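# Press the cap onto the marker on the desk

## Task

Push the cap completely onto the marker so that it clicks into place, then leave the capped marker sitting on the desk. The robot must not tip over or finish the task leaning, or the attempt counts as failed.

## Robot and tools

ROBOT. TidyBot++ is a single-arm mobile robot. Its base measures 0.54 m long, 0.50 m wide and 0.38 m tall and rolls on four powered casters. On top sits one seven-joint arm ending in a two-finger gripper. The shoulder is 0.68 m above the floor and 0.12 m ahead of the base centre. The links are 0.42 m (upper arm), 0.31 m (forearm) and 0.31 m (wrist to the hand point). There are two cameras: base_camera (644x364, pinhole) and wrist_camera (644x476, fisheye, looking along the hand). At the start the arm is folded with the hand pointing down. A downward-pointing hand reaches no higher than about 0.94 m, and only close to the base.

FRAMES. All positions are in metres. In the base frame the origin is on the floor below the base centre, with x forward, y left and z up. hand_pose is reported in this frame. It is the point between the finger pads. The hand's own z axis runs along the fingers, and the fingers close along its y axis. The odometry frame is the base frame as it stood when the scene began. base_odometry comes from wheel turns only, so slipping shows up as travel. Heading is in radians, positive to the left, from -3.142 to 3.142. base_tilt is in degrees, and forward or right is positive.

move. Every key except cameras and blocking belongs to the action.
- base: an object of relative offsets, measured from where the base stands when the command begins. translate_m is forward positive and strafe_m is left positive, each from -2 to 2 m. rotate_rad is counter-clockwise positive, from -6.3 to 6.3 rad. Translate and strafe together give one straight drive.
- joints: absolute angles in radians, keyed by name. joint_1_rad takes any angle; positive is clockwise from above. joint_2_rad (shoulder) runs from -2.249 to 2.249, and positive leans forward. joint_3_rad takes any angle. joint_4_rad (elbow) runs from -2.579 to 2.579, and negative bends forward when joint_3 is near 3.14. joint_5_rad takes any angle. joint_6_rad (wrist) runs from -2.099 to 2.099, and negative bends the hand forward. joint_7_rad takes any angle; at 1.57 with the hand down, the fingers open left and right. gripper_pos runs from 0 (open, about 85 mm gap) to 1 (closed); the gap is roughly 85 x (1 - gripper_pos) mm. Any-angle joints go the short way round, so turn them in steps under half a turn.
- target: a single list of 7 numbers [x, y, z, qw, qx, qy, qz]. This is an absolute hand pose in the base frame, position in metres. When target is given, joints may contain only gripper_pos.
- speeds: optional per-key caps. translate_m and strafe_m take 0.05 to 0.5 m/s, and for a combined drive only one of them is given. rotate_rad takes 0.1 to 1.57 rad/s.
- min_time_s: the shortest duration, 0.1 to 8 s, for the arm motions in this action.
- cameras: a list drawn from base_camera, wrist_camera and all.
- blocking: defaults to true. With false the call returns at once while motion continues.
An action lasts at most 15 s, and a base drive times out after 14 s. An unknown key makes the call invalid. An out-of-range value gets the call refused. After a refused call, or after an uncommanded stop appears, the remaining move, wait and finished_scene calls in that reply are skipped.

OTHER TOOLS. wait(seconds 0 to 10, cameras) lets time pass and returns the state. stop(cameras) brakes every running motion; braked parts hold where they stopped and may still press on things. zoom_image(camera, region [x0, y0, x1, y1]) enlarges part of the latest image, in pixels from the top-left corner, with at most 504 pixels in width and height. finished_scene(scene) ends the current scene and takes that scene's number. Only call it once the capped marker is resting on the desk.

RESULTS. The move line shows done, or else the worst status. base_status, joint_status and hand_status can show moving, done, off_target, stopped, not_followed, contact_stop, time_out, torque_fault or limit_stop_at_motor_heat. Off_target joints may keep pushing. A base_status of done only means the wheels turned enough. "joint command not followed" with a cause means a self-collision check blocked the arm. "pose unreachable" means a target was withheld. on_its_own lists motions you did not command. motor_effort is given in percent of maximum, with the peak of the last action in brackets. hand_target is where the hand would be if every joint reached its target. Other lines include Motor temperatures, MOTOR HOT, OVER-TEMPERATURE FAULT, ARM HIT and pictures, which names the order of the images.

CONTROL TIPS. To correct a reached target, add (desired minus measured hand_pose) to the last target's x, y, z. To hold the hand steady, resend hand_target rather than hand_pose. A held load makes the arm sag, so apply the same correction. Friction can leave a joint short of its target by up to its tolerance. When a held item touches a surface, hand_pose stops falling even if the commands keep going lower. Trust the camera images over hand_pose, which can be a centimetre or two off. Poses low and close in front of the base can end badly or drive the arm into the base. Nothing prevents arm-to-base contact.

SAFETY. Do not drive or turn the base while the arm is snagged above about 0.6 m, and avoid sideways swings with the arm stretched out, since either can tip the robot. If the robot leans, pull the arm back or back the base away. Hard impacts can trigger a torque fault, which freezes the arm for 10 s. Holding loads or straining against unreachable poses heats the motors. Never drop the cap or marker, release a moving part, slam into the desk, or squeeze an object that is still resting on something. When pressing the cap on, push firmly along the marker's axis but not violently, and watch motor_effort and base_tilt.

Each tool is called after "Call:" by a JSON object that holds its "api" and its "payload".

## Session

Call:
{"api": "move", "payload": {}}

Scene clock: 0.00 s.
Motor temperatures (°C): [34 36 38 38 38 47 40]
base_odometry: x=+0.000 y=+0.000 heading=+0.000
base_tilt: forward=-0.1 right=+0.0
base_status: not commanded
joint_positions: joint_1_rad=-0.022 joint_2_rad=-0.371 joint_3_rad=+3.117 joint_4_rad=-2.557 joint_5_rad=+0.032 joint_6_rad=-0.857 joint_7_rad=+1.548 gripper_pos=+0.000
joint_status: not commanded
motor_effort: joint_1_rad=+1 joint_2_rad=+0 joint_3_rad=+0 joint_4_rad=+14 joint_5_rad=+0 joint_6_rad=+0 joint_7_rad=+1
hand_pose: x=+0.2535 y=-0.0011 z=+0.5826 quat_wxyz=(+0.015, +0.998, +0.021, +0.049) (m; base frame)
hand_target: x=+0.2527 y=-0.0011 z=+0.5821 quat_wxyz=(+0.015, +0.998, +0.021, +0.049) (m; base frame)
hand_status: not commanded
pictures: base_camera, wrist_camera

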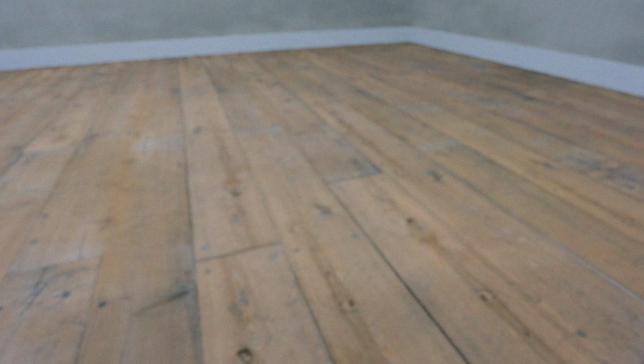

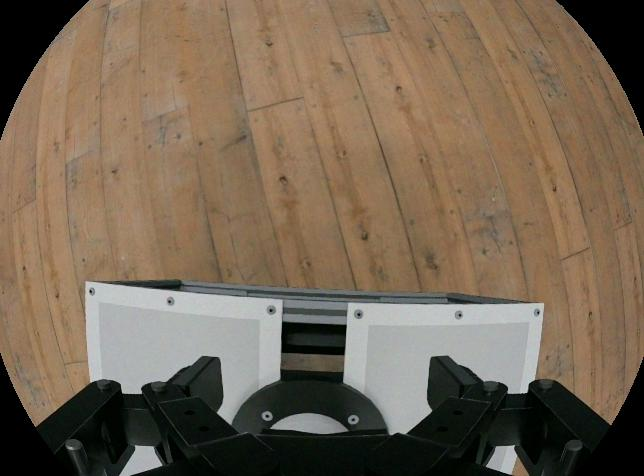

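Call:
{"api": "move", "payload": {"base": {"rotate_rad": 1.2}, "cameras": ["base_camera"]}}

Call:
{"api": "move", "payload": {"base": {"rotate_rad": 1.2}, "cameras": ["base_camera"]}}

Call:
{"api": "move", "payload": {"base": {"rotate_rad": 1.2}, "cameras": ["base_camera"]}}

Call:
{"api": "move", "payload": {"base": {"rotate_rad": 1.2}, "cameras": ["base_camera"]}}

Scene clock: 2.97 s.
move: done
base_odometry: x=+0.000 y=+0.000 heading=+1.200
base_tilt: forward=-0.1 right=+0.0
base_status: done
joint_positions: joint_1_rad=-0.022 joint_2_rad=-0.371 joint_3_rad=+3.117 joint_4_rad=-2.557 joint_5_rad=+0.032 joint_6_rad=-0.857 joint_7_rad=+1.548 gripper_pos=+0.000
joint_status: not commanded
motor_effort: joint_1_rad=+0(2) joint_2_rad=-1(1) joint_3_rad=+0(1) joint_4_rad=+13(14) joint_5_rad=+0(1) joint_6_rad=+0(1) joint_7_rad=+1(1)
hand_pose: x=+0.2535 y=-0.0011 z=+0.5826 quat_wxyz=(+0.015, +0.998, +0.021, +0.049) (m; base frame)
hand_target: x=+0.2527 y=-0.0011 z=+0.5821 quat_wxyz=(+0.015, +0.998, +0.021, +0.049) (m; base frame)
hand_status: not commanded
pictures: base_camera

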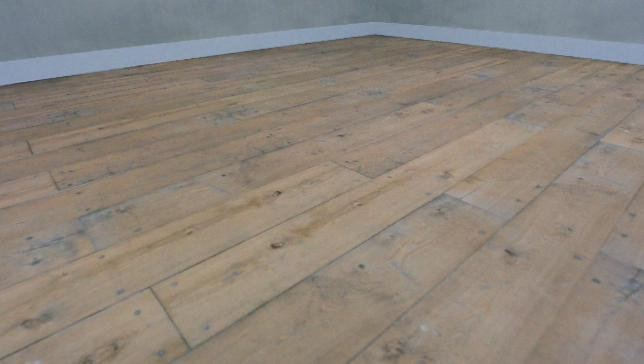

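Scene clock: 5.00 s.
move: done
base_odometry: x=+0.000 y=+0.000 heading=+2.399
base_tilt: forward=-0.2 right=+0.0
base_status: done
joint_positions: joint_1_rad=-0.022 joint_2_rad=-0.371 joint_3_rad=+3.117 joint_4_rad=-2.557 joint_5_rad=+0.032 joint_6_rad=-0.857 joint_7_rad=+1.548 gripper_pos=+0.000
joint_status: not commanded
motor_effort: joint_1_rad=+0(2) joint_2_rad=-1(1) joint_3_rad=+0(1) joint_4_rad=+14(14) joint_5_rad=+0(1) joint_6_rad=+0(1) joint_7_rad=+1(1)
hand_pose: x=+0.2535 y=-0.0011 z=+0.5826 quat_wxyz=(+0.015, +0.998, +0.021, +0.049) (m; base frame)
hand_target: x=+0.2527 y=-0.0011 z=+0.5821 quat_wxyz=(+0.015, +0.998, +0.021, +0.049) (m; base frame)
hand_status: not commanded
pictures: base_camera

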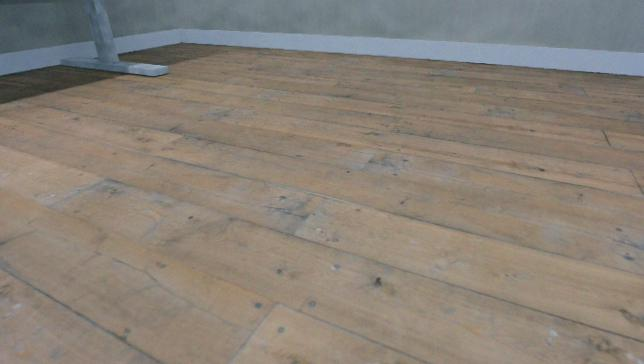

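Scene clock: 7.03 s.
move: done
base_odometry: x=+0.000 y=+0.000 heading=-2.684
base_tilt: forward=-0.1 right=+0.0
base_status: done
joint_positions: joint_1_rad=-0.022 joint_2_rad=-0.371 joint_3_rad=+3.117 joint_4_rad=-2.557 joint_5_rad=+0.032 joint_6_rad=-0.857 joint_7_rad=+1.548 gripper_pos=+0.000
joint_status: not commanded
motor_effort: joint_1_rad=+0(1) joint_2_rad=-1(1) joint_3_rad=+0(1) joint_4_rad=+14(14) joint_5_rad=+0(1) joint_6_rad=+0(1) joint_7_rad=+1(1)
hand_pose: x=+0.2535 y=-0.0011 z=+0.5826 quat_wxyz=(+0.015, +0.998, +0.021, +0.049) (m; base frame)
hand_target: x=+0.2527 y=-0.0011 z=+0.5821 quat_wxyz=(+0.015, +0.998, +0.021, +0.049) (m; base frame)
hand_status: not commanded
pictures: base_camera

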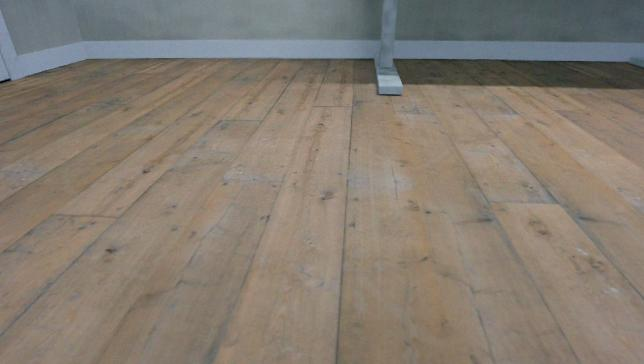

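Scene clock: 9.07 s.
move: done
base_odometry: x=+0.000 y=+0.000 heading=-1.484
base_tilt: forward=-0.2 right=+0.0
base_status: done
joint_positions: joint_1_rad=-0.022 joint_2_rad=-0.371 joint_3_rad=+3.117 joint_4_rad=-2.557 joint_5_rad=+0.032 joint_6_rad=-0.857 joint_7_rad=+1.548 gripper_pos=+0.000
joint_status: not commanded
motor_effort: joint_1_rad=+1(1) joint_2_rad=-1(1) joint_3_rad=+0(1) joint_4_rad=+14(14) joint_5_rad=+0(1) joint_6_rad=+0(1) joint_7_rad=+1(1)
hand_pose: x=+0.2535 y=-0.0011 z=+0.5826 quat_wxyz=(+0.015, +0.998, +0.021, +0.049) (m; base frame)
hand_target: x=+0.2527 y=-0.0011 z=+0.5821 quat_wxyz=(+0.015, +0.998, +0.021, +0.049) (m; base frame)
hand_status: not commanded
pictures: base_camera

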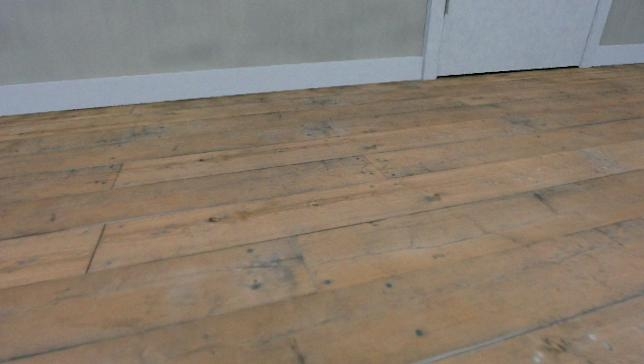

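Call:
{"api": "move", "payload": {"base": {"rotate_rad": -1.22}}}

Call:
{"api": "move", "payload": {"base": {"strafe_m": -0.8}, "joints": {"joint_6_rad": 0.5}, "cameras": ["all"]}}

Scene clock: 12.60 s.
move: done
base_odometry: x=+0.000 y=+0.000 heading=-2.704
base_tilt: forward=-0.1 right=+0.0
base_status: done
joint_positions: joint_1_rad=-0.022 joint_2_rad=-0.371 joint_3_rad=+3.117 joint_4_rad=-2.557 joint_5_rad=+0.032 joint_6_rad=-0.857 joint_7_rad=+1.548 gripper_pos=+0.000
joint_status: not commanded
motor_effort: joint_1_rad=+0(2) joint_2_rad=-1(1) joint_3_rad=+0(1) joint_4_rad=+14(14) joint_5_rad=+0(1) joint_6_rad=+0(1) joint_7_rad=+1(1)
hand_pose: x=+0.2535 y=-0.0011 z=+0.5826 quat_wxyz=(+0.015, +0.998, +0.021, +0.049) (m; base frame)
hand_target: x=+0.2527 y=-0.0011 z=+0.5821 quat_wxyz=(+0.015, +0.998, +0.021, +0.049) (m; base frame)
hand_status: not commanded
pictures: none

Scene clock: 15.43 s.
move: done
base_odometry: x=-0.339 y=+0.725 heading=-2.704
base_tilt: forward=-0.1 right=+0.0
base_status: done
joint_positions: joint_1_rad=-0.022 joint_2_rad=-0.371 joint_3_rad=+3.117 joint_4_rad=-2.557 joint_5_rad=+0.032 joint_6_rad=+0.428 joint_7_rad=+1.548 gripper_pos=+0.000
joint_status: all done
motor_effort: joint_1_rad=+1(2) joint_2_rad=-5(5) joint_3_rad=+0(1) joint_4_rad=+18(18) joint_5_rad=+0(1) joint_6_rad=+8(9) joint_7_rad=+1(1)
hand_pose: x=+0.5279 y=+0.0251 z=+0.8339 quat_wxyz=(-0.014, +0.770, +0.027, +0.637) (m; base frame)
hand_target: x=+0.5309 y=+0.0261 z=+0.8552 quat_wxyz=(-0.015, +0.747, +0.027, +0.664) (m; base frame)
hand_status: not commanded
pictures: base_camera, wrist_camera

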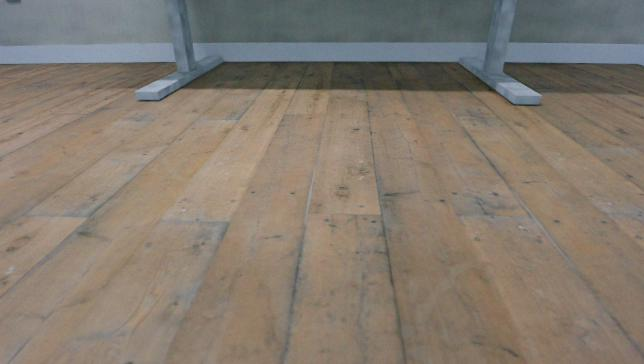

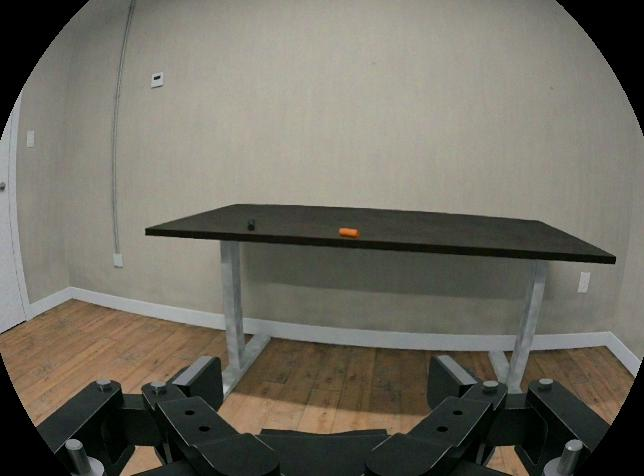

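Call:
{"api": "zoom_image", "payload": {"camera": "wrist_camera", "region": [220, 190, 400, 270]}}

Scaled by 2.800.

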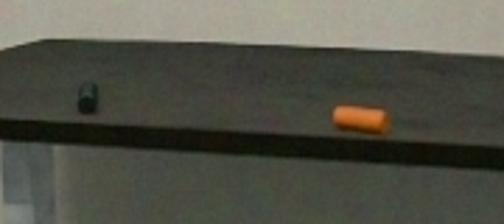

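Call:
{"api": "move", "payload": {"base": {"translate_m": 0.35, "strafe_m": 0.1}, "cameras": ["all"]}}

Scene clock: 18.80 s.
move: done
base_odometry: x=-0.614 y=+0.486 heading=-2.705
base_tilt: forward=-0.1 right=+0.0
base_status: done
joint_positions: joint_1_rad=-0.022 joint_2_rad=-0.364 joint_3_rad=+3.117 joint_4_rad=-2.557 joint_5_rad=+0.032 joint_6_rad=+0.431 joint_7_rad=+1.548 gripper_pos=+0.000
joint_status: not commanded
motor_effort: joint_1_rad=+0(2) joint_2_rad=-5(7) joint_3_rad=+0(1) joint_4_rad=+18(19) joint_5_rad=+0(1) joint_6_rad=+8(9) joint_7_rad=+1(1)
hand_pose: x=+0.5291 y=+0.0252 z=+0.8323 quat_wxyz=(-0.014, +0.771, +0.027, +0.636) (m; base frame)
hand_target: x=+0.5309 y=+0.0261 z=+0.8552 quat_wxyz=(-0.015, +0.747, +0.027, +0.664) (m; base frame)
hand_status: not commanded
pictures: base_camera, wrist_camera

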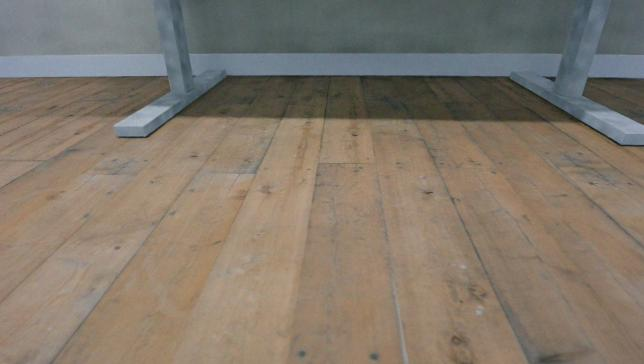

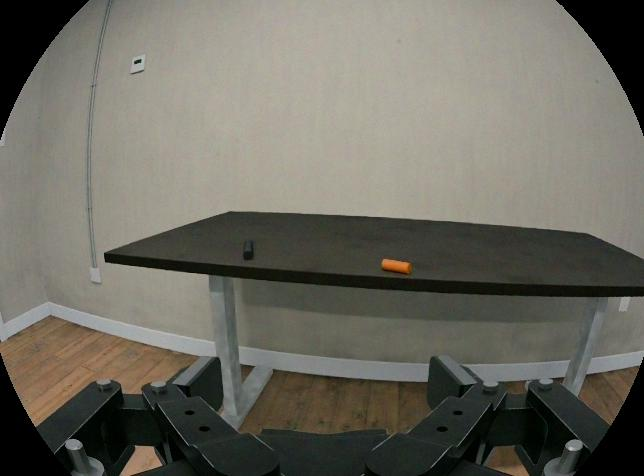

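Call:
{"api": "move", "payload": {"target": [0.48, 0, 0.96, 0, 0.924, 0, 0.383], "min_time_s": 2, "cameras": ["wrist_camera"]}}

Call:
{"api": "move", "payload": {"base": {"translate_m": 0.3}, "speeds": {"translate_m": 0.25}, "cameras": ["wrist_camera"]}}

Scene clock: 23.70 s.
move: done
base_odometry: x=-0.614 y=+0.486 heading=-2.705
base_tilt: forward=-0.1 right=+0.0
base_status: not commanded
joint_positions: joint_1_rad=-0.022 joint_2_rad=-0.364 joint_3_rad=+3.123 joint_4_rad=-1.627 joint_5_rad=+0.032 joint_6_rad=-1.079 joint_7_rad=+1.548 gripper_pos=+0.000
joint_status: not commanded
motor_effort: joint_1_rad=+0(2) joint_2_rad=-6(8) joint_3_rad=+0(0) joint_4_rad=+19(20) joint_5_rad=+0(1) joint_6_rad=+6(9) joint_7_rad=+1(1)
hand_pose: x=+0.4917 y=+0.0089 z=+0.9537 quat_wxyz=(+0.007, +0.921, +0.010, +0.390) (m; base frame)
hand_target: x=+0.4800 y=+0.0000 z=+0.9600 quat_wxyz=(+0.000, +0.924, +0.000, +0.383) (m; base frame)
hand_status: done (0.016 m and 1.7 deg from the pose sent, 0.139 m and 34.2 deg at the start)
pictures: wrist_camera

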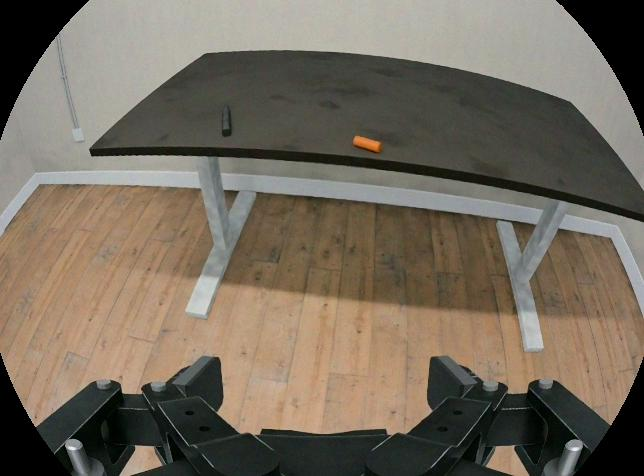

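Scene clock: 25.73 s.
move: done
base_odometry: x=-0.886 y=+0.359 heading=-2.705
base_tilt: forward=-0.2 right=+0.0
base_status: done
joint_positions: joint_1_rad=-0.022 joint_2_rad=-0.371 joint_3_rad=+3.124 joint_4_rad=-1.626 joint_5_rad=+0.032 joint_6_rad=-1.084 joint_7_rad=+1.548 gripper_pos=+0.000
joint_status: not commanded
motor_effort: joint_1_rad=+0(2) joint_2_rad=-5(9) joint_3_rad=+0(1) joint_4_rad=+19(19) joint_5_rad=+0(0) joint_6_rad=+6(7) joint_7_rad=+1(1)
hand_pose: x=+0.4890 y=+0.0084 z=+0.9556 quat_wxyz=(+0.007, +0.920, +0.010, +0.391) (m; base frame)
hand_target: x=+0.4800 y=+0.0000 z=+0.9600 quat_wxyz=(+0.000, +0.924, +0.000, +0.383) (m; base frame)
hand_status: not commanded
pictures: wrist_camera

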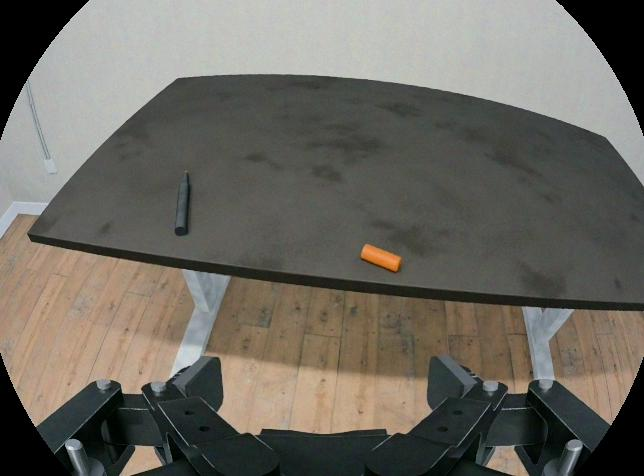

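Call:
{"api": "zoom_image", "payload": {"camera": "wrist_camera", "region": [160, 160, 240, 240]}}

Call:
{"api": "zoom_image", "payload": {"camera": "wrist_camera", "region": [340, 220, 420, 300]}}

Scaled by 6.300.

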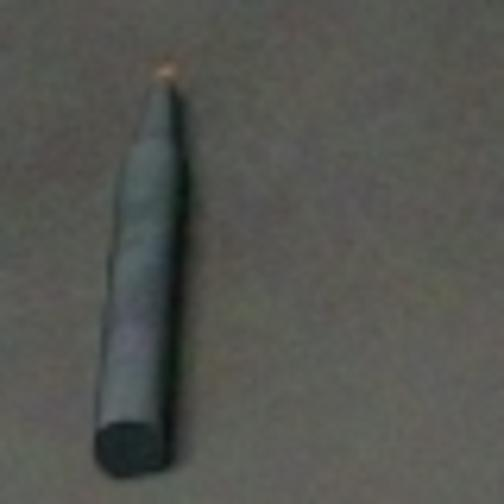

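Scaled by 6.300.

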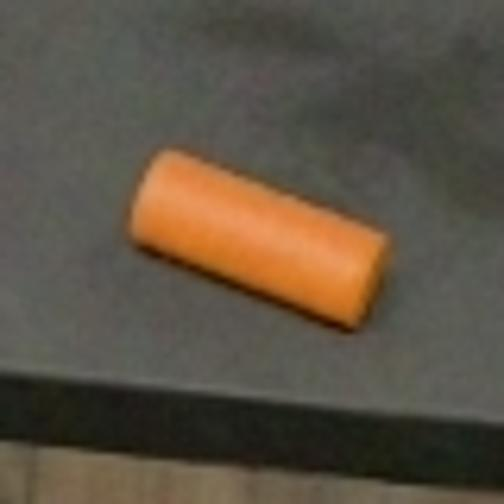

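Call:
{"api": "move", "payload": {"base": {"translate_m": 0.2}, "speeds": {"translate_m": 0.25}, "cameras": ["wrist_camera"]}}

Call:
{"api": "move", "payload": {"target": [0.5, -0.08, 0.92, 0, 1, 0, 0], "min_time_s": 2, "cameras": ["wrist_camera"]}}

Scene clock: 32.80 s.
move: done
base_odometry: x=-1.067 y=+0.274 heading=-2.704
base_tilt: forward=-0.1 right=+0.0
base_status: done
joint_positions: joint_1_rad=-0.022 joint_2_rad=-0.372 joint_3_rad=+3.124 joint_4_rad=-1.625 joint_5_rad=+0.032 joint_6_rad=-1.085 joint_7_rad=+1.548 gripper_pos=+0.000
joint_status: not commanded
motor_effort: joint_1_rad=+0(2) joint_2_rad=-6(8) joint_3_rad=+0(1) joint_4_rad=+19(19) joint_5_rad=+0(1) joint_6_rad=+6(7) joint_7_rad=+1(1)
hand_pose: x=+0.4885 y=+0.0082 z=+0.9558 quat_wxyz=(+0.007, +0.920, +0.010, +0.391) (m; base frame)
hand_target: x=+0.4800 y=+0.0000 z=+0.9600 quat_wxyz=(+0.000, +0.924, +0.000, +0.383) (m; base frame)
hand_status: not commanded
pictures: wrist_camera

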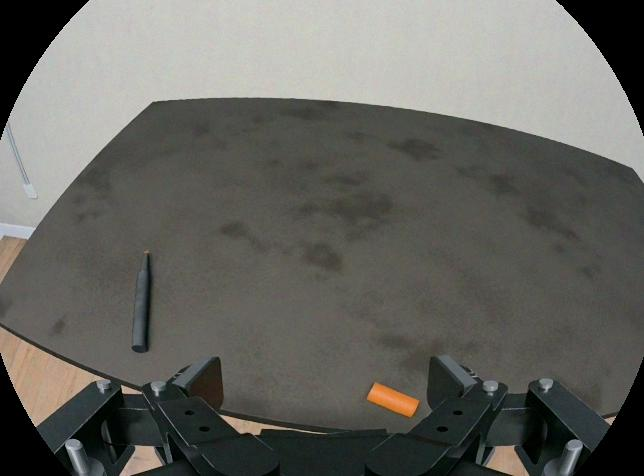

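Scene clock: 35.47 s.
move: done
base_odometry: x=-1.067 y=+0.274 heading=-2.704
base_tilt: forward=-0.1 right=+0.0
base_status: not commanded
joint_positions: joint_1_rad=+0.139 joint_2_rad=+0.255 joint_3_rad=+3.204 joint_4_rad=-0.863 joint_5_rad=+0.032 joint_6_rad=-1.989 joint_7_rad=+1.724 gripper_pos=+0.000
joint_status: not commanded
motor_effort: joint_1_rad=+0(2) joint_2_rad=-21(23) joint_3_rad=-1(1) joint_4_rad=+15(19) joint_5_rad=+0(1) joint_6_rad=+0(6) joint_7_rad=+1(1)
hand_pose: x=+0.5104 y=-0.0835 z=+0.9155 quat_wxyz=(+0.025, +0.999, -0.030, +0.013) (m; base frame)
hand_target: x=+0.5000 y=-0.0800 z=+0.9200 quat_wxyz=(+0.000, +1.000, +0.000, +0.000) (m; base frame)
hand_status: done (0.012 m and 4.7 deg from the pose sent, 0.096 m and 46.1 deg at the start)
pictures: wrist_camera

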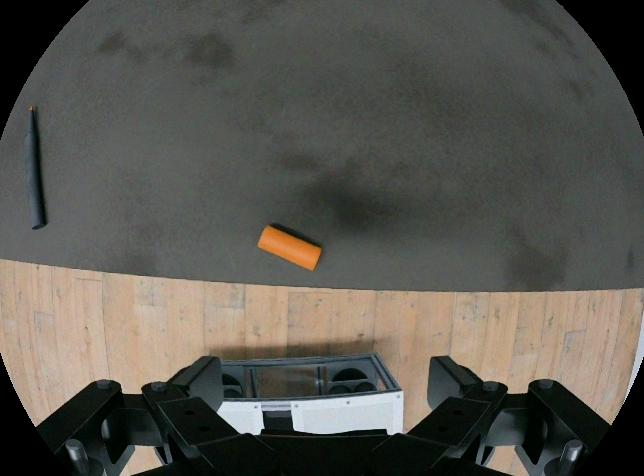

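Call:
{"api": "zoom_image", "payload": {"camera": "wrist_camera", "region": [250, 210, 330, 290]}}

Call:
{"api": "zoom_image", "payload": {"camera": "wrist_camera", "region": [0, 90, 140, 240]}}

Scaled by 6.300.

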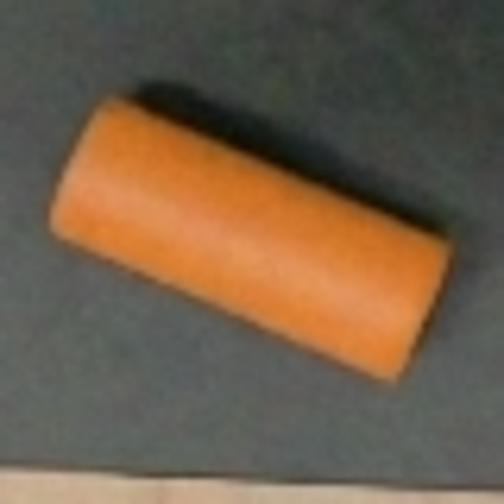

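Scaled by 3.360.

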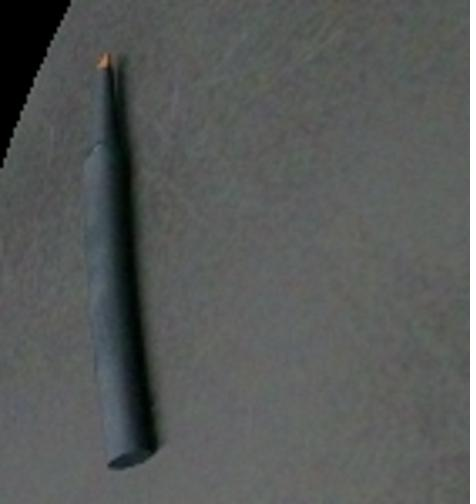

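Call:
{"api": "move", "payload": {"target": [0.5, 0.07, 0.92, 0, 1, 0, 0], "cameras": ["wrist_camera"]}}

Call:
{"api": "zoom_image", "payload": {"camera": "wrist_camera", "region": [400, 200, 540, 300]}}

Scene clock: 39.40 s.
move: done
base_odometry: x=-1.067 y=+0.274 heading=-2.704
base_tilt: forward=-0.1 right=+0.0
base_status: not commanded
joint_positions: joint_1_rad=-0.165 joint_2_rad=+0.255 joint_3_rad=+3.161 joint_4_rad=-0.863 joint_5_rad=+0.032 joint_6_rad=-1.990 joint_7_rad=+1.471 gripper_pos=+0.000
joint_status: not commanded
motor_effort: joint_1_rad=+1(3) joint_2_rad=-22(22) joint_3_rad=-1(1) joint_4_rad=+15(15) joint_5_rad=+0(1) joint_6_rad=+0(1) joint_7_rad=+1(1)
hand_pose: x=+0.5151 y=+0.0513 z=+0.9153 quat_wxyz=(+0.015, +1.000, +0.016, +0.018) (m; base frame)
hand_target: x=+0.5000 y=+0.0700 z=+0.9200 quat_wxyz=(+0.000, +1.000, +0.000, +0.000) (m; base frame)
hand_status: done (0.024 m and 3.3 deg from the pose sent, 0.154 m and 4.7 deg at the start)
pictures: wrist_camera

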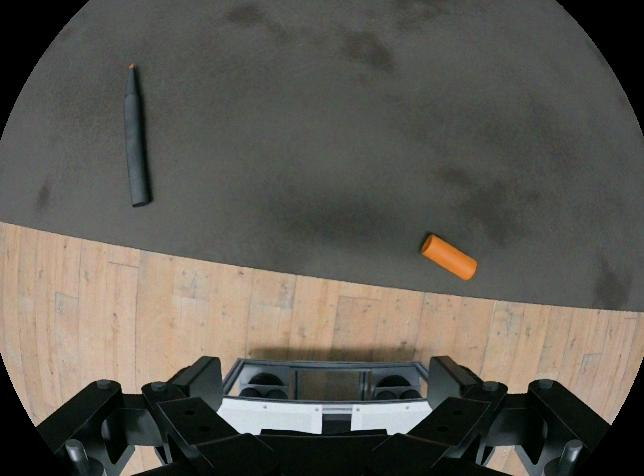

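Scaled by 3.600.

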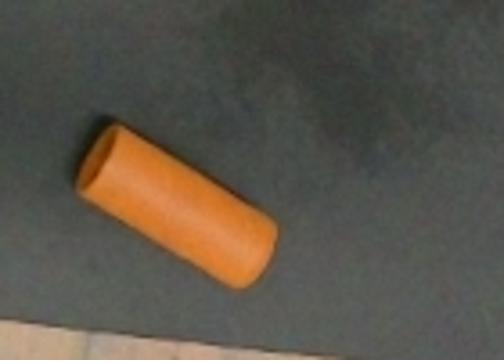

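Call:
{"api": "move", "payload": {"target": [0.565, -0.072, 0.85, 0, 0.866, 0.5, 0], "cameras": ["wrist_camera"]}}

Scene clock: 45.10 s.
move: done
base_odometry: x=-1.067 y=+0.274 heading=-2.704
base_tilt: forward=-0.1 right=+0.0
base_status: not commanded
joint_positions: joint_1_rad=+0.207 joint_2_rad=+0.358 joint_3_rad=+3.065 joint_4_rad=-0.897 joint_5_rad=+0.032 joint_6_rad=-1.903 joint_7_rad=+2.673 gripper_pos=+0.000
joint_status: not commanded
motor_effort: joint_1_rad=+0(2) joint_2_rad=-25(26) joint_3_rad=-1(2) joint_4_rad=+15(15) joint_5_rad=+0(1) joint_6_rad=-1(1) joint_7_rad=+1(1)
hand_pose: x=+0.5535 y=-0.0722 z=+0.8629 quat_wxyz=(-0.003, +0.888, +0.460, -0.007) (m; base frame)
hand_target: x=+0.5650 y=-0.0720 z=+0.8500 quat_wxyz=(+0.000, +0.866, +0.500, +0.000) (m; base frame)
hand_status: done (0.017 m and 5.3 deg from the pose sent, 0.148 m and 58.2 deg at the start)
pictures: wrist_camera

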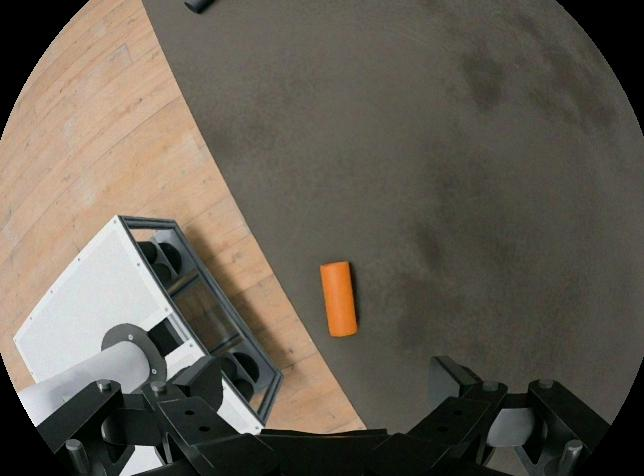

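Call:
{"api": "move", "payload": {"target": [0.585, -0.065, 0.80, 0, 0.848, 0.53, 0], "cameras": ["wrist_camera"]}}

Scene clock: 47.57 s.
move: done
base_odometry: x=-1.067 y=+0.274 heading=-2.704
base_tilt: forward=-0.1 right=+0.0
base_status: not commanded
joint_positions: joint_1_rad=+0.207 joint_2_rad=+0.388 joint_3_rad=+3.039 joint_4_rad=-1.025 joint_5_rad=+0.032 joint_6_rad=-1.754 joint_7_rad=+2.713 gripper_pos=+0.000
joint_status: not commanded
motor_effort: joint_1_rad=+1(2) joint_2_rad=-26(28) joint_3_rad=-1(1) joint_4_rad=+15(16) joint_5_rad=-1(1) joint_6_rad=-1(1) joint_7_rad=+1(1)
hand_pose: x=+0.5748 y=-0.0649 z=+0.8105 quat_wxyz=(-0.010, +0.871, +0.490, -0.008) (m; base frame)
hand_target: x=+0.5850 y=-0.0650 z=+0.8000 quat_wxyz=(+0.000, +0.848, +0.530, +0.000) (m; base frame)
hand_status: done (0.015 m and 5.5 deg from the pose sent, 0.071 m and 9.2 deg at the start)
pictures: wrist_camera

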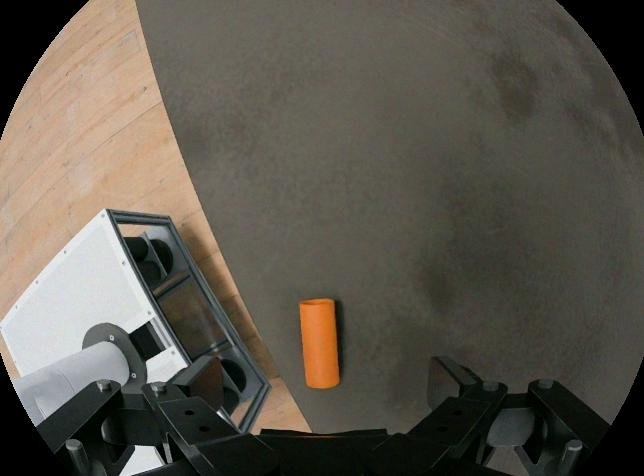

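Call:
{"api": "move", "payload": {"target": [0.585, -0.065, 0.752, 0, 0.835, 0.55, 0], "cameras": ["wrist_camera"]}}

Scene clock: 49.47 s.
move: done
base_odometry: x=-1.067 y=+0.274 heading=-2.704
base_tilt: forward=-0.1 right=+0.0
base_status: not commanded
joint_positions: joint_1_rad=+0.212 joint_2_rad=+0.388 joint_3_rad=+3.025 joint_4_rad=-1.186 joint_5_rad=+0.032 joint_6_rad=-1.599 joint_7_rad=+2.754 gripper_pos=+0.000
joint_status: not commanded
motor_effort: joint_1_rad=+1(1) joint_2_rad=-26(28) joint_3_rad=-1(2) joint_4_rad=+15(16) joint_5_rad=+0(1) joint_6_rad=-1(1) joint_7_rad=+1(1)
hand_pose: x=+0.5777 y=-0.0597 z=+0.7605 quat_wxyz=(-0.013, +0.858, +0.514, -0.008) (m; base frame)
hand_target: x=+0.5850 y=-0.0650 z=+0.7520 quat_wxyz=(+0.000, +0.835, +0.550, +0.000) (m; base frame)
hand_status: done (0.012 m and 5.2 deg from the pose sent, 0.059 m and 8.1 deg at the start)
pictures: wrist_camera

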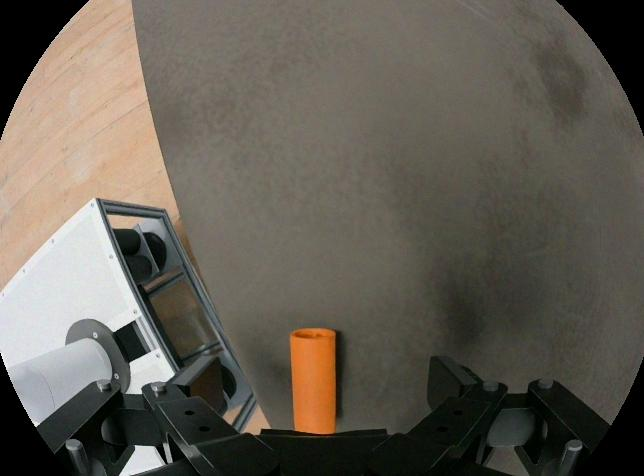

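Call:
{"api": "move", "payload": {"joints": {"gripper_pos": 0.88}, "cameras": ["wrist_camera"]}}

Scene clock: 51.10 s.
move: done
base_odometry: x=-1.067 y=+0.274 heading=-2.704
base_tilt: forward=-0.1 right=+0.0
base_status: not commanded
joint_positions: joint_1_rad=+0.212 joint_2_rad=+0.384 joint_3_rad=+3.023 joint_4_rad=-1.187 joint_5_rad=+0.032 joint_6_rad=-1.595 joint_7_rad=+2.755 gripper_pos=+0.880
joint_status: all done
motor_effort: joint_1_rad=+0(1) joint_2_rad=-23(27) joint_3_rad=-1(2) joint_4_rad=+13(16) joint_5_rad=-1(1) joint_6_rad=+0(1) joint_7_rad=+1(1)
hand_pose: x=+0.5785 y=-0.0593 z=+0.7620 quat_wxyz=(-0.011, +0.857, +0.515, -0.005) (m; base frame)
hand_target: x=+0.5850 y=-0.0650 z=+0.7520 quat_wxyz=(+0.000, +0.835, +0.550, +0.000) (m; base frame)
hand_status: not commanded
pictures: wrist_camera

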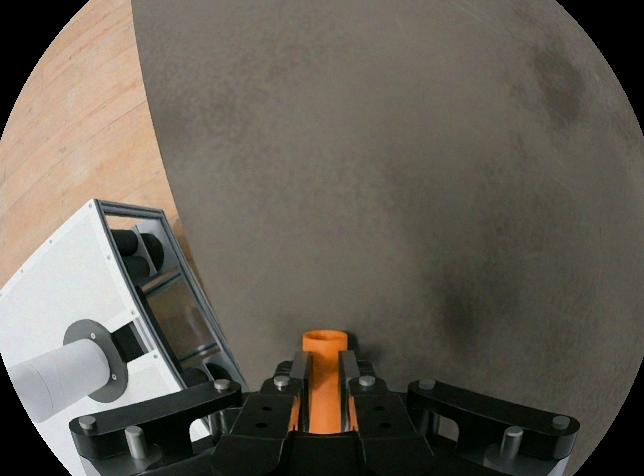

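Call:
{"api": "zoom_image", "payload": {"camera": "wrist_camera", "region": [260, 310, 400, 450]}}

Scaled by 3.600.

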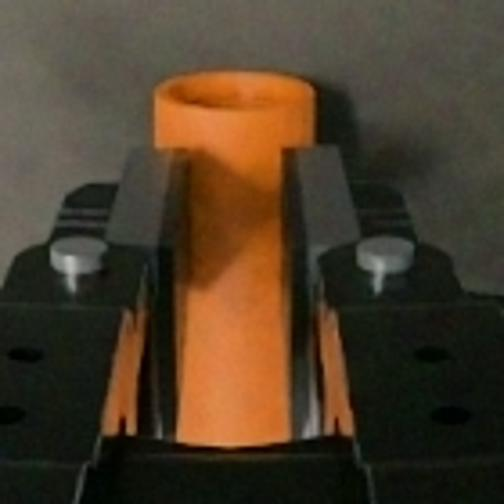

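Call:
{"api": "move", "payload": {"joints": {"gripper_pos": 0.4}}}

Call:
{"api": "move", "payload": {"target": [0.581, -0.069, 0.735, 0, 0.835, 0.55, 0], "cameras": ["wrist_camera"]}}

Call:
{"api": "zoom_image", "payload": {"camera": "wrist_camera", "region": [240, 310, 420, 450]}}

Scene clock: 53.40 s.
move: done
base_odometry: x=-1.067 y=+0.274 heading=-2.704
base_tilt: forward=-0.1 right=+0.0
base_status: not commanded
joint_positions: joint_1_rad=+0.212 joint_2_rad=+0.385 joint_3_rad=+3.023 joint_4_rad=-1.188 joint_5_rad=+0.032 joint_6_rad=-1.593 joint_7_rad=+2.755 gripper_pos=+0.400
joint_status: all done
motor_effort: joint_1_rad=+0(1) joint_2_rad=-26(27) joint_3_rad=-2(2) joint_4_rad=+16(16) joint_5_rad=-1(1) joint_6_rad=-1(1) joint_7_rad=+1(1)
hand_pose: x=+0.5785 y=-0.0594 z=+0.7613 quat_wxyz=(-0.011, +0.857, +0.515, -0.005) (m; base frame)
hand_target: x=+0.5850 y=-0.0650 z=+0.7520 quat_wxyz=(+0.000, +0.835, +0.550, +0.000) (m; base frame)
hand_status: not commanded
pictures: none

Scene clock: 54.20 s.
move: done
base_odometry: x=-1.067 y=+0.274 heading=-2.704
base_tilt: forward=-0.1 right=+0.0
base_status: not commanded
joint_positions: joint_1_rad=+0.224 joint_2_rad=+0.384 joint_3_rad=+3.023 joint_4_rad=-1.251 joint_5_rad=+0.032 joint_6_rad=-1.538 joint_7_rad=+2.764 gripper_pos=+0.400
joint_status: not commanded
motor_effort: joint_1_rad=+1(2) joint_2_rad=-24(27) joint_3_rad=-1(2) joint_4_rad=+15(16) joint_5_rad=+0(1) joint_6_rad=-1(1) joint_7_rad=+1(1)
hand_pose: x=+0.5746 y=-0.0636 z=+0.7417 quat_wxyz=(-0.014, +0.857, +0.515, -0.008) (m; base frame)
hand_target: x=+0.5810 y=-0.0690 z=+0.7350 quat_wxyz=(+0.000, +0.835, +0.550, +0.000) (m; base frame)
hand_status: done (0.011 m and 5.1 deg from the pose sent, 0.028 m and 5.0 deg at the start)
pictures: wrist_camera

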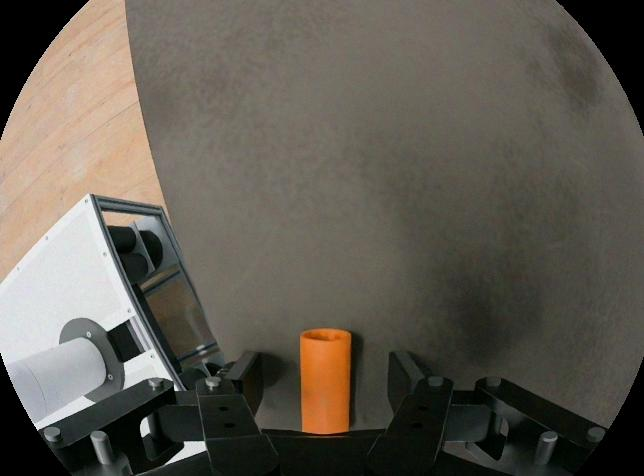

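Scaled by 2.800.

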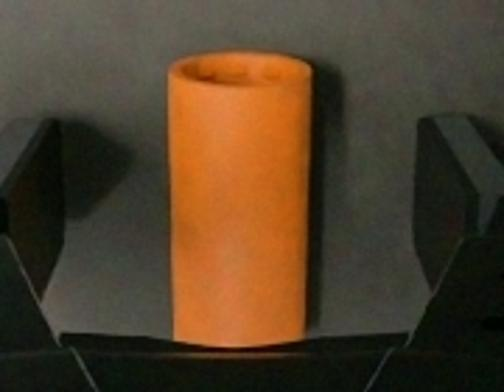

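Call:
{"api": "move", "payload": {"target": [0.580, -0.070, 0.722, 0, 0.835, 0.55, 0], "cameras": ["wrist_camera"]}}

Call:
{"api": "zoom_image", "payload": {"camera": "wrist_camera", "region": [240, 310, 420, 450]}}

Scene clock: 55.43 s.
move: done
base_odometry: x=-1.067 y=+0.274 heading=-2.704
base_tilt: forward=-0.1 right=+0.0
base_status: not commanded
joint_positions: joint_1_rad=+0.229 joint_2_rad=+0.370 joint_3_rad=+3.019 joint_4_rad=-1.275 joint_5_rad=+0.032 joint_6_rad=-1.510 joint_7_rad=+2.764 gripper_pos=+0.400
joint_status: not commanded
motor_effort: joint_1_rad=+1(1) joint_2_rad=-20(24) joint_3_rad=-1(2) joint_4_rad=+13(15) joint_5_rad=+0(1) joint_6_rad=+1(1) joint_7_rad=+1(1)
hand_pose: x=+0.5746 y=-0.0637 z=+0.7409 quat_wxyz=(-0.008, +0.857, +0.515, -0.001) (m; base frame)
hand_target: x=+0.5800 y=-0.0700 z=+0.7220 quat_wxyz=(+0.000, +0.835, +0.550, +0.000) (m; base frame)
hand_status: done (0.021 m and 4.9 deg from the pose sent, 0.021 m and 5.1 deg at the start)
pictures: wrist_camera

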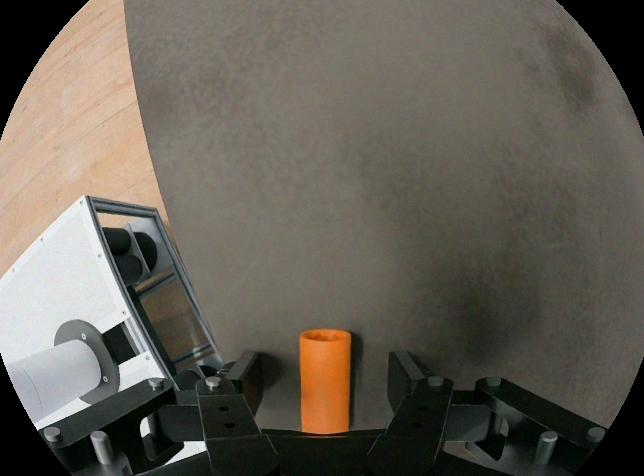

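Scaled by 2.800.

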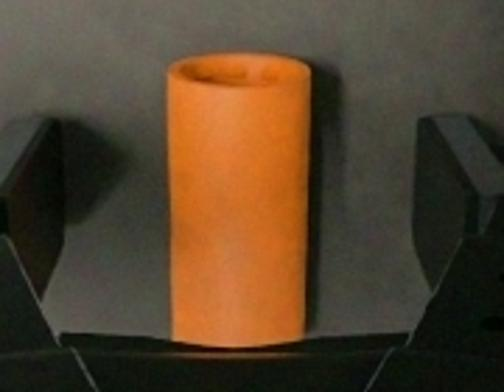

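Call:
{"api": "move", "payload": {"target": [0.580, -0.070, 0.742, 0, 0.835, 0.55, 0]}}

Call:
{"api": "move", "payload": {"joints": {"gripper_pos": 0.88}, "cameras": ["wrist_camera"]}}

Call:
{"api": "zoom_image", "payload": {"camera": "wrist_camera", "region": [240, 310, 420, 450]}}

Scene clock: 57.20 s.
move: done
base_odometry: x=-1.067 y=+0.274 heading=-2.704
base_tilt: forward=-0.1 right=+0.0
base_status: not commanded
joint_positions: joint_1_rad=+0.229 joint_2_rad=+0.373 joint_3_rad=+3.019 joint_4_rad=-1.270 joint_5_rad=+0.032 joint_6_rad=-1.511 joint_7_rad=+2.767 gripper_pos=+0.400
joint_status: not commanded
motor_effort: joint_1_rad=+2(2) joint_2_rad=-24(27) joint_3_rad=-2(2) joint_4_rad=+15(16) joint_5_rad=-1(1) joint_6_rad=+0(1) joint_7_rad=+1(1)
hand_pose: x=+0.5765 y=-0.0640 z=+0.7411 quat_wxyz=(-0.008, +0.857, +0.516, +0.000) (m; base frame)
hand_target: x=+0.5800 y=-0.0700 z=+0.7420 quat_wxyz=(+0.000, +0.835, +0.550, +0.000) (m; base frame)
hand_status: done (0.007 m and 4.7 deg from the pose sent, 0.008 m and 4.9 deg at the start)
pictures: none

Scene clock: 58.00 s.
move: off_target
base_odometry: x=-1.067 y=+0.274 heading=-2.704
base_tilt: forward=-0.1 right=+0.0
base_status: not commanded
joint_positions: joint_1_rad=+0.229 joint_2_rad=+0.373 joint_3_rad=+3.019 joint_4_rad=-1.259 joint_5_rad=+0.032 joint_6_rad=-1.511 joint_7_rad=+2.768 gripper_pos=+0.825
joint_status: gripper_pos off_target (ended at +0.825, target +0.880)
motor_effort: joint_1_rad=+0(1) joint_2_rad=-22(23) joint_3_rad=-2(2) joint_4_rad=+13(13) joint_5_rad=-1(2) joint_6_rad=+0(3) joint_7_rad=+1(1)
hand_pose: x=+0.5799 y=-0.0646 z=+0.7448 quat_wxyz=(-0.004, +0.857, +0.516, +0.005) (m; base frame)
hand_target: x=+0.5800 y=-0.0700 z=+0.7420 quat_wxyz=(+0.000, +0.835, +0.550, +0.000) (m; base frame)
hand_status: not commanded
pictures: wrist_camera

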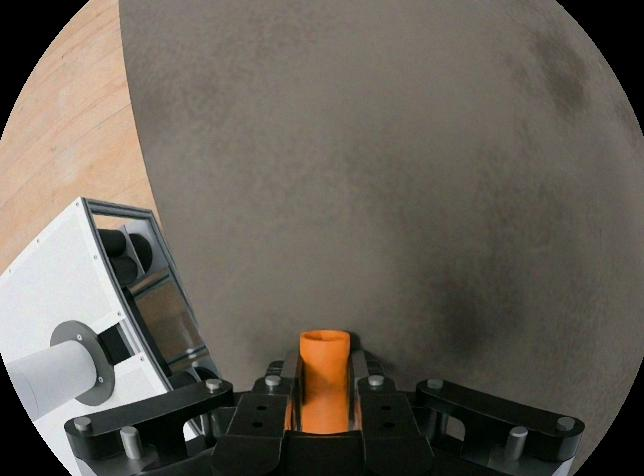

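Scaled by 2.800.

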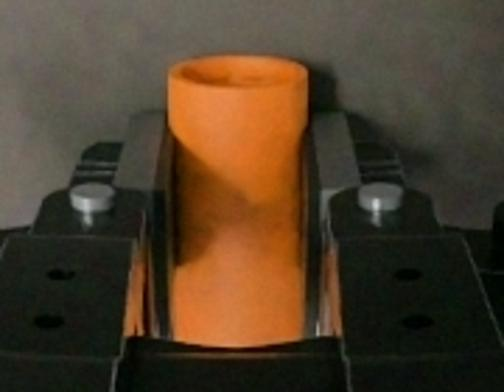

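Call:
{"api": "move", "payload": {"target": [0.56, -0.07, 0.88, 0, 0.924, 0.383, 0], "min_time_s": 1.5}}

Call:
{"api": "move", "payload": {"base": {"translate_m": -0.22}, "speeds": {"translate_m": 0.25}, "target": [0.58, -0.05, 0.90, 0, 0.924, 0, 0.383], "min_time_s": 2.5, "cameras": ["wrist_camera"]}}

Call:
{"api": "move", "payload": {"target": [0.65, -0.05, 0.88, 0, 0.70711, 0, 0.70711], "min_time_s": 2.5, "cameras": ["wrist_camera"]}}

Scene clock: 60.83 s.
move: done
base_odometry: x=-1.067 y=+0.274 heading=-2.704
base_tilt: forward=-0.1 right=+0.0
base_status: not commanded
joint_positions: joint_1_rad=+0.211 joint_2_rad=+0.383 joint_3_rad=+3.055 joint_4_rad=-0.829 joint_5_rad=+0.032 joint_6_rad=-1.900 joint_7_rad=+2.580 gripper_pos=+0.825
joint_status: not commanded
motor_effort: joint_1_rad=+0(2) joint_2_rad=-26(28) joint_3_rad=-1(2) joint_4_rad=+15(17) joint_5_rad=+0(1) joint_6_rad=-1(1) joint_7_rad=+1(1)
hand_pose: x=+0.5728 y=-0.0741 z=+0.8720 quat_wxyz=(+0.007, +0.907, +0.420, +0.013) (m; base frame)
hand_target: x=+0.5600 y=-0.0700 z=+0.8800 quat_wxyz=(+0.000, +0.924, +0.383, +0.000) (m; base frame)
hand_status: done (0.016 m and 5.0 deg from the pose sent, 0.137 m and 17.1 deg at the start)
pictures: none

Scene clock: 63.97 s.
move: done
base_odometry: x=-0.867 y=+0.367 heading=-2.704
base_tilt: forward=-0.1 right=+0.0
base_status: done
joint_positions: joint_1_rad=+0.015 joint_2_rad=-0.149 joint_3_rad=+3.284 joint_4_rad=-1.629 joint_5_rad=-0.050 joint_6_rad=-0.940 joint_7_rad=+1.862 gripper_pos=+0.825
joint_status: not commanded
motor_effort: joint_1_rad=+1(2) joint_2_rad=-13(29) joint_3_rad=-1(1) joint_4_rad=+19(19) joint_5_rad=+0(1) joint_6_rad=+5(6) joint_7_rad=+1(1)
hand_pose: x=+0.5730 y=-0.0617 z=+0.8924 quat_wxyz=(+0.045, +0.934, +0.053, +0.350) (m; base frame)
hand_target: x=+0.5800 y=-0.0500 z=+0.9000 quat_wxyz=(+0.000, +0.924, +0.000, +0.383) (m; base frame)
hand_status: done (0.016 m and 8.9 deg from the pose sent, 0.038 m and 65.0 deg at the start)
pictures: wrist_camera

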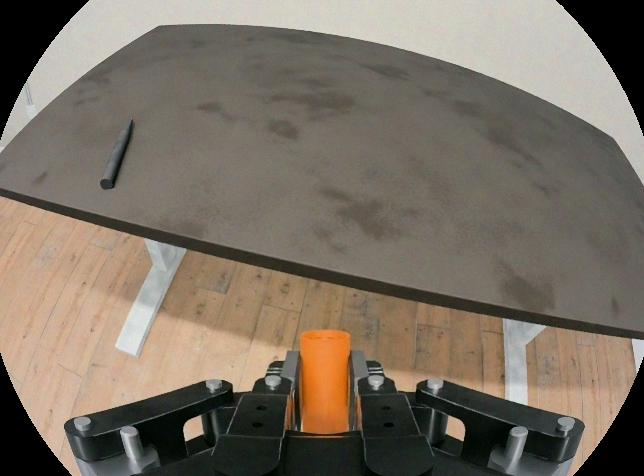

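Scene clock: 67.17 s.
move: done
base_odometry: x=-0.867 y=+0.367 heading=-2.704
base_tilt: forward=-0.1 right=+0.0
base_status: not commanded
joint_positions: joint_1_rad=+0.093 joint_2_rad=-0.008 joint_3_rad=+3.283 joint_4_rad=-2.321 joint_5_rad=+0.247 joint_6_rad=+0.736 joint_7_rad=+1.424 gripper_pos=+0.825
joint_status: not commanded
motor_effort: joint_1_rad=+1(2) joint_2_rad=-15(16) joint_3_rad=+0(1) joint_4_rad=+17(20) joint_5_rad=-1(2) joint_6_rad=+8(9) joint_7_rad=+1(1)
hand_pose: x=+0.6532 y=-0.0739 z=+0.8833 quat_wxyz=(+0.036, +0.715, -0.013, +0.699) (m; base frame)
hand_target: x=+0.6500 y=-0.0500 z=+0.8800 quat_wxyz=(+0.000, +0.707, +0.000, +0.707) (m; base frame)
hand_status: done (0.024 m and 4.6 deg from the pose sent, 0.079 m and 49.5 deg at the start)
pictures: wrist_camera

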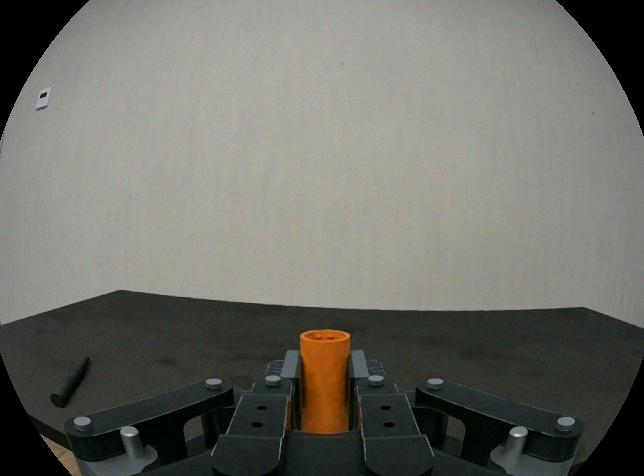

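Call:
{"api": "move", "payload": {"target": [0.79, -0.05, 0.80, 0, 0.70711, 0, 0.70711], "min_time_s": 2.5, "cameras": ["wrist_camera"]}}

Scene clock: 72.13 s.
move: done
base_odometry: x=-0.867 y=+0.367 heading=-2.704
base_tilt: forward=-0.1 right=+0.0
base_status: not commanded
joint_positions: joint_1_rad=+0.145 joint_2_rad=+0.450 joint_3_rad=+3.138 joint_4_rad=-2.108 joint_5_rad=+0.237 joint_6_rad=+0.900 joint_7_rad=+1.424 gripper_pos=+0.825
joint_status: not commanded
motor_effort: joint_1_rad=+0(2) joint_2_rad=-27(28) joint_3_rad=-1(1) joint_4_rad=+14(17) joint_5_rad=-1(2) joint_6_rad=+8(9) joint_7_rad=+1(1)
hand_pose: x=+0.7812 y=-0.0353 z=+0.7680 quat_wxyz=(-0.021, +0.741, +0.010, +0.671) (m; base frame)
hand_target: x=+0.7900 y=-0.0500 z=+0.8000 quat_wxyz=(+0.000, +0.707, +0.000, +0.707) (m; base frame)
hand_status: done (0.036 m and 6.2 deg from the pose sent, 0.162 m and 4.6 deg at the start)
pictures: wrist_camera

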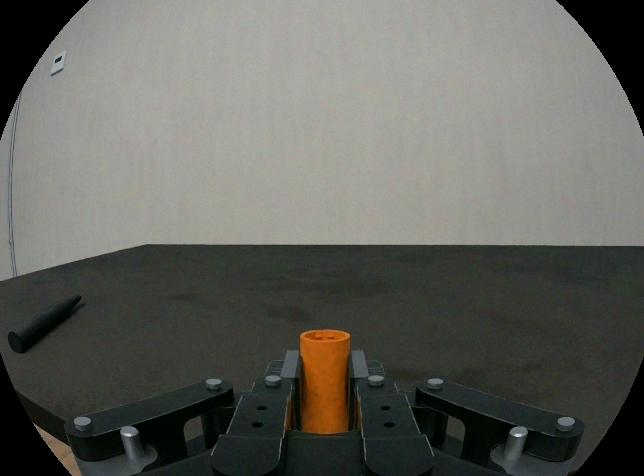

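Call:
{"api": "move", "payload": {"target": [0.80, -0.06, 0.80, 0, 0.6756, 0, 0.7373], "min_time_s": 1.5, "cameras": ["wrist_camera"]}}

Scene clock: 74.77 s.
move: done
base_odometry: x=-0.867 y=+0.367 heading=-2.704
base_tilt: forward=-0.1 right=+0.0
base_status: not commanded
joint_positions: joint_1_rad=+0.174 joint_2_rad=+0.525 joint_3_rad=+3.128 joint_4_rad=-2.094 joint_5_rad=+0.237 joint_6_rad=+1.051 joint_7_rad=+1.424 gripper_pos=+0.825
joint_status: not commanded
motor_effort: joint_1_rad=+0(2) joint_2_rad=-28(28) joint_3_rad=-2(2) joint_4_rad=+13(14) joint_5_rad=-1(1) joint_6_rad=+8(9) joint_7_rad=+1(1)
hand_pose: x=+0.7929 y=-0.0459 z=+0.7714 quat_wxyz=(-0.027, +0.710, +0.002, +0.704) (m; base frame)
hand_target: x=+0.8000 y=-0.0600 z=+0.8001 quat_wxyz=(+0.000, +0.676, +0.000, +0.737) (m; base frame)
hand_status: done (0.033 m and 6.3 deg from the pose sent, 0.045 m and 11.0 deg at the start)
pictures: wrist_camera

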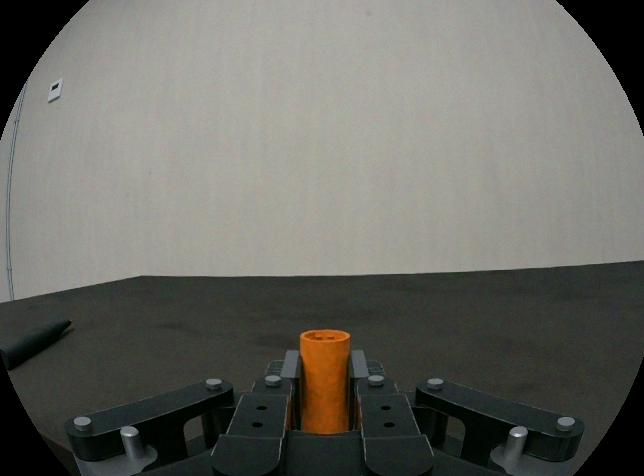

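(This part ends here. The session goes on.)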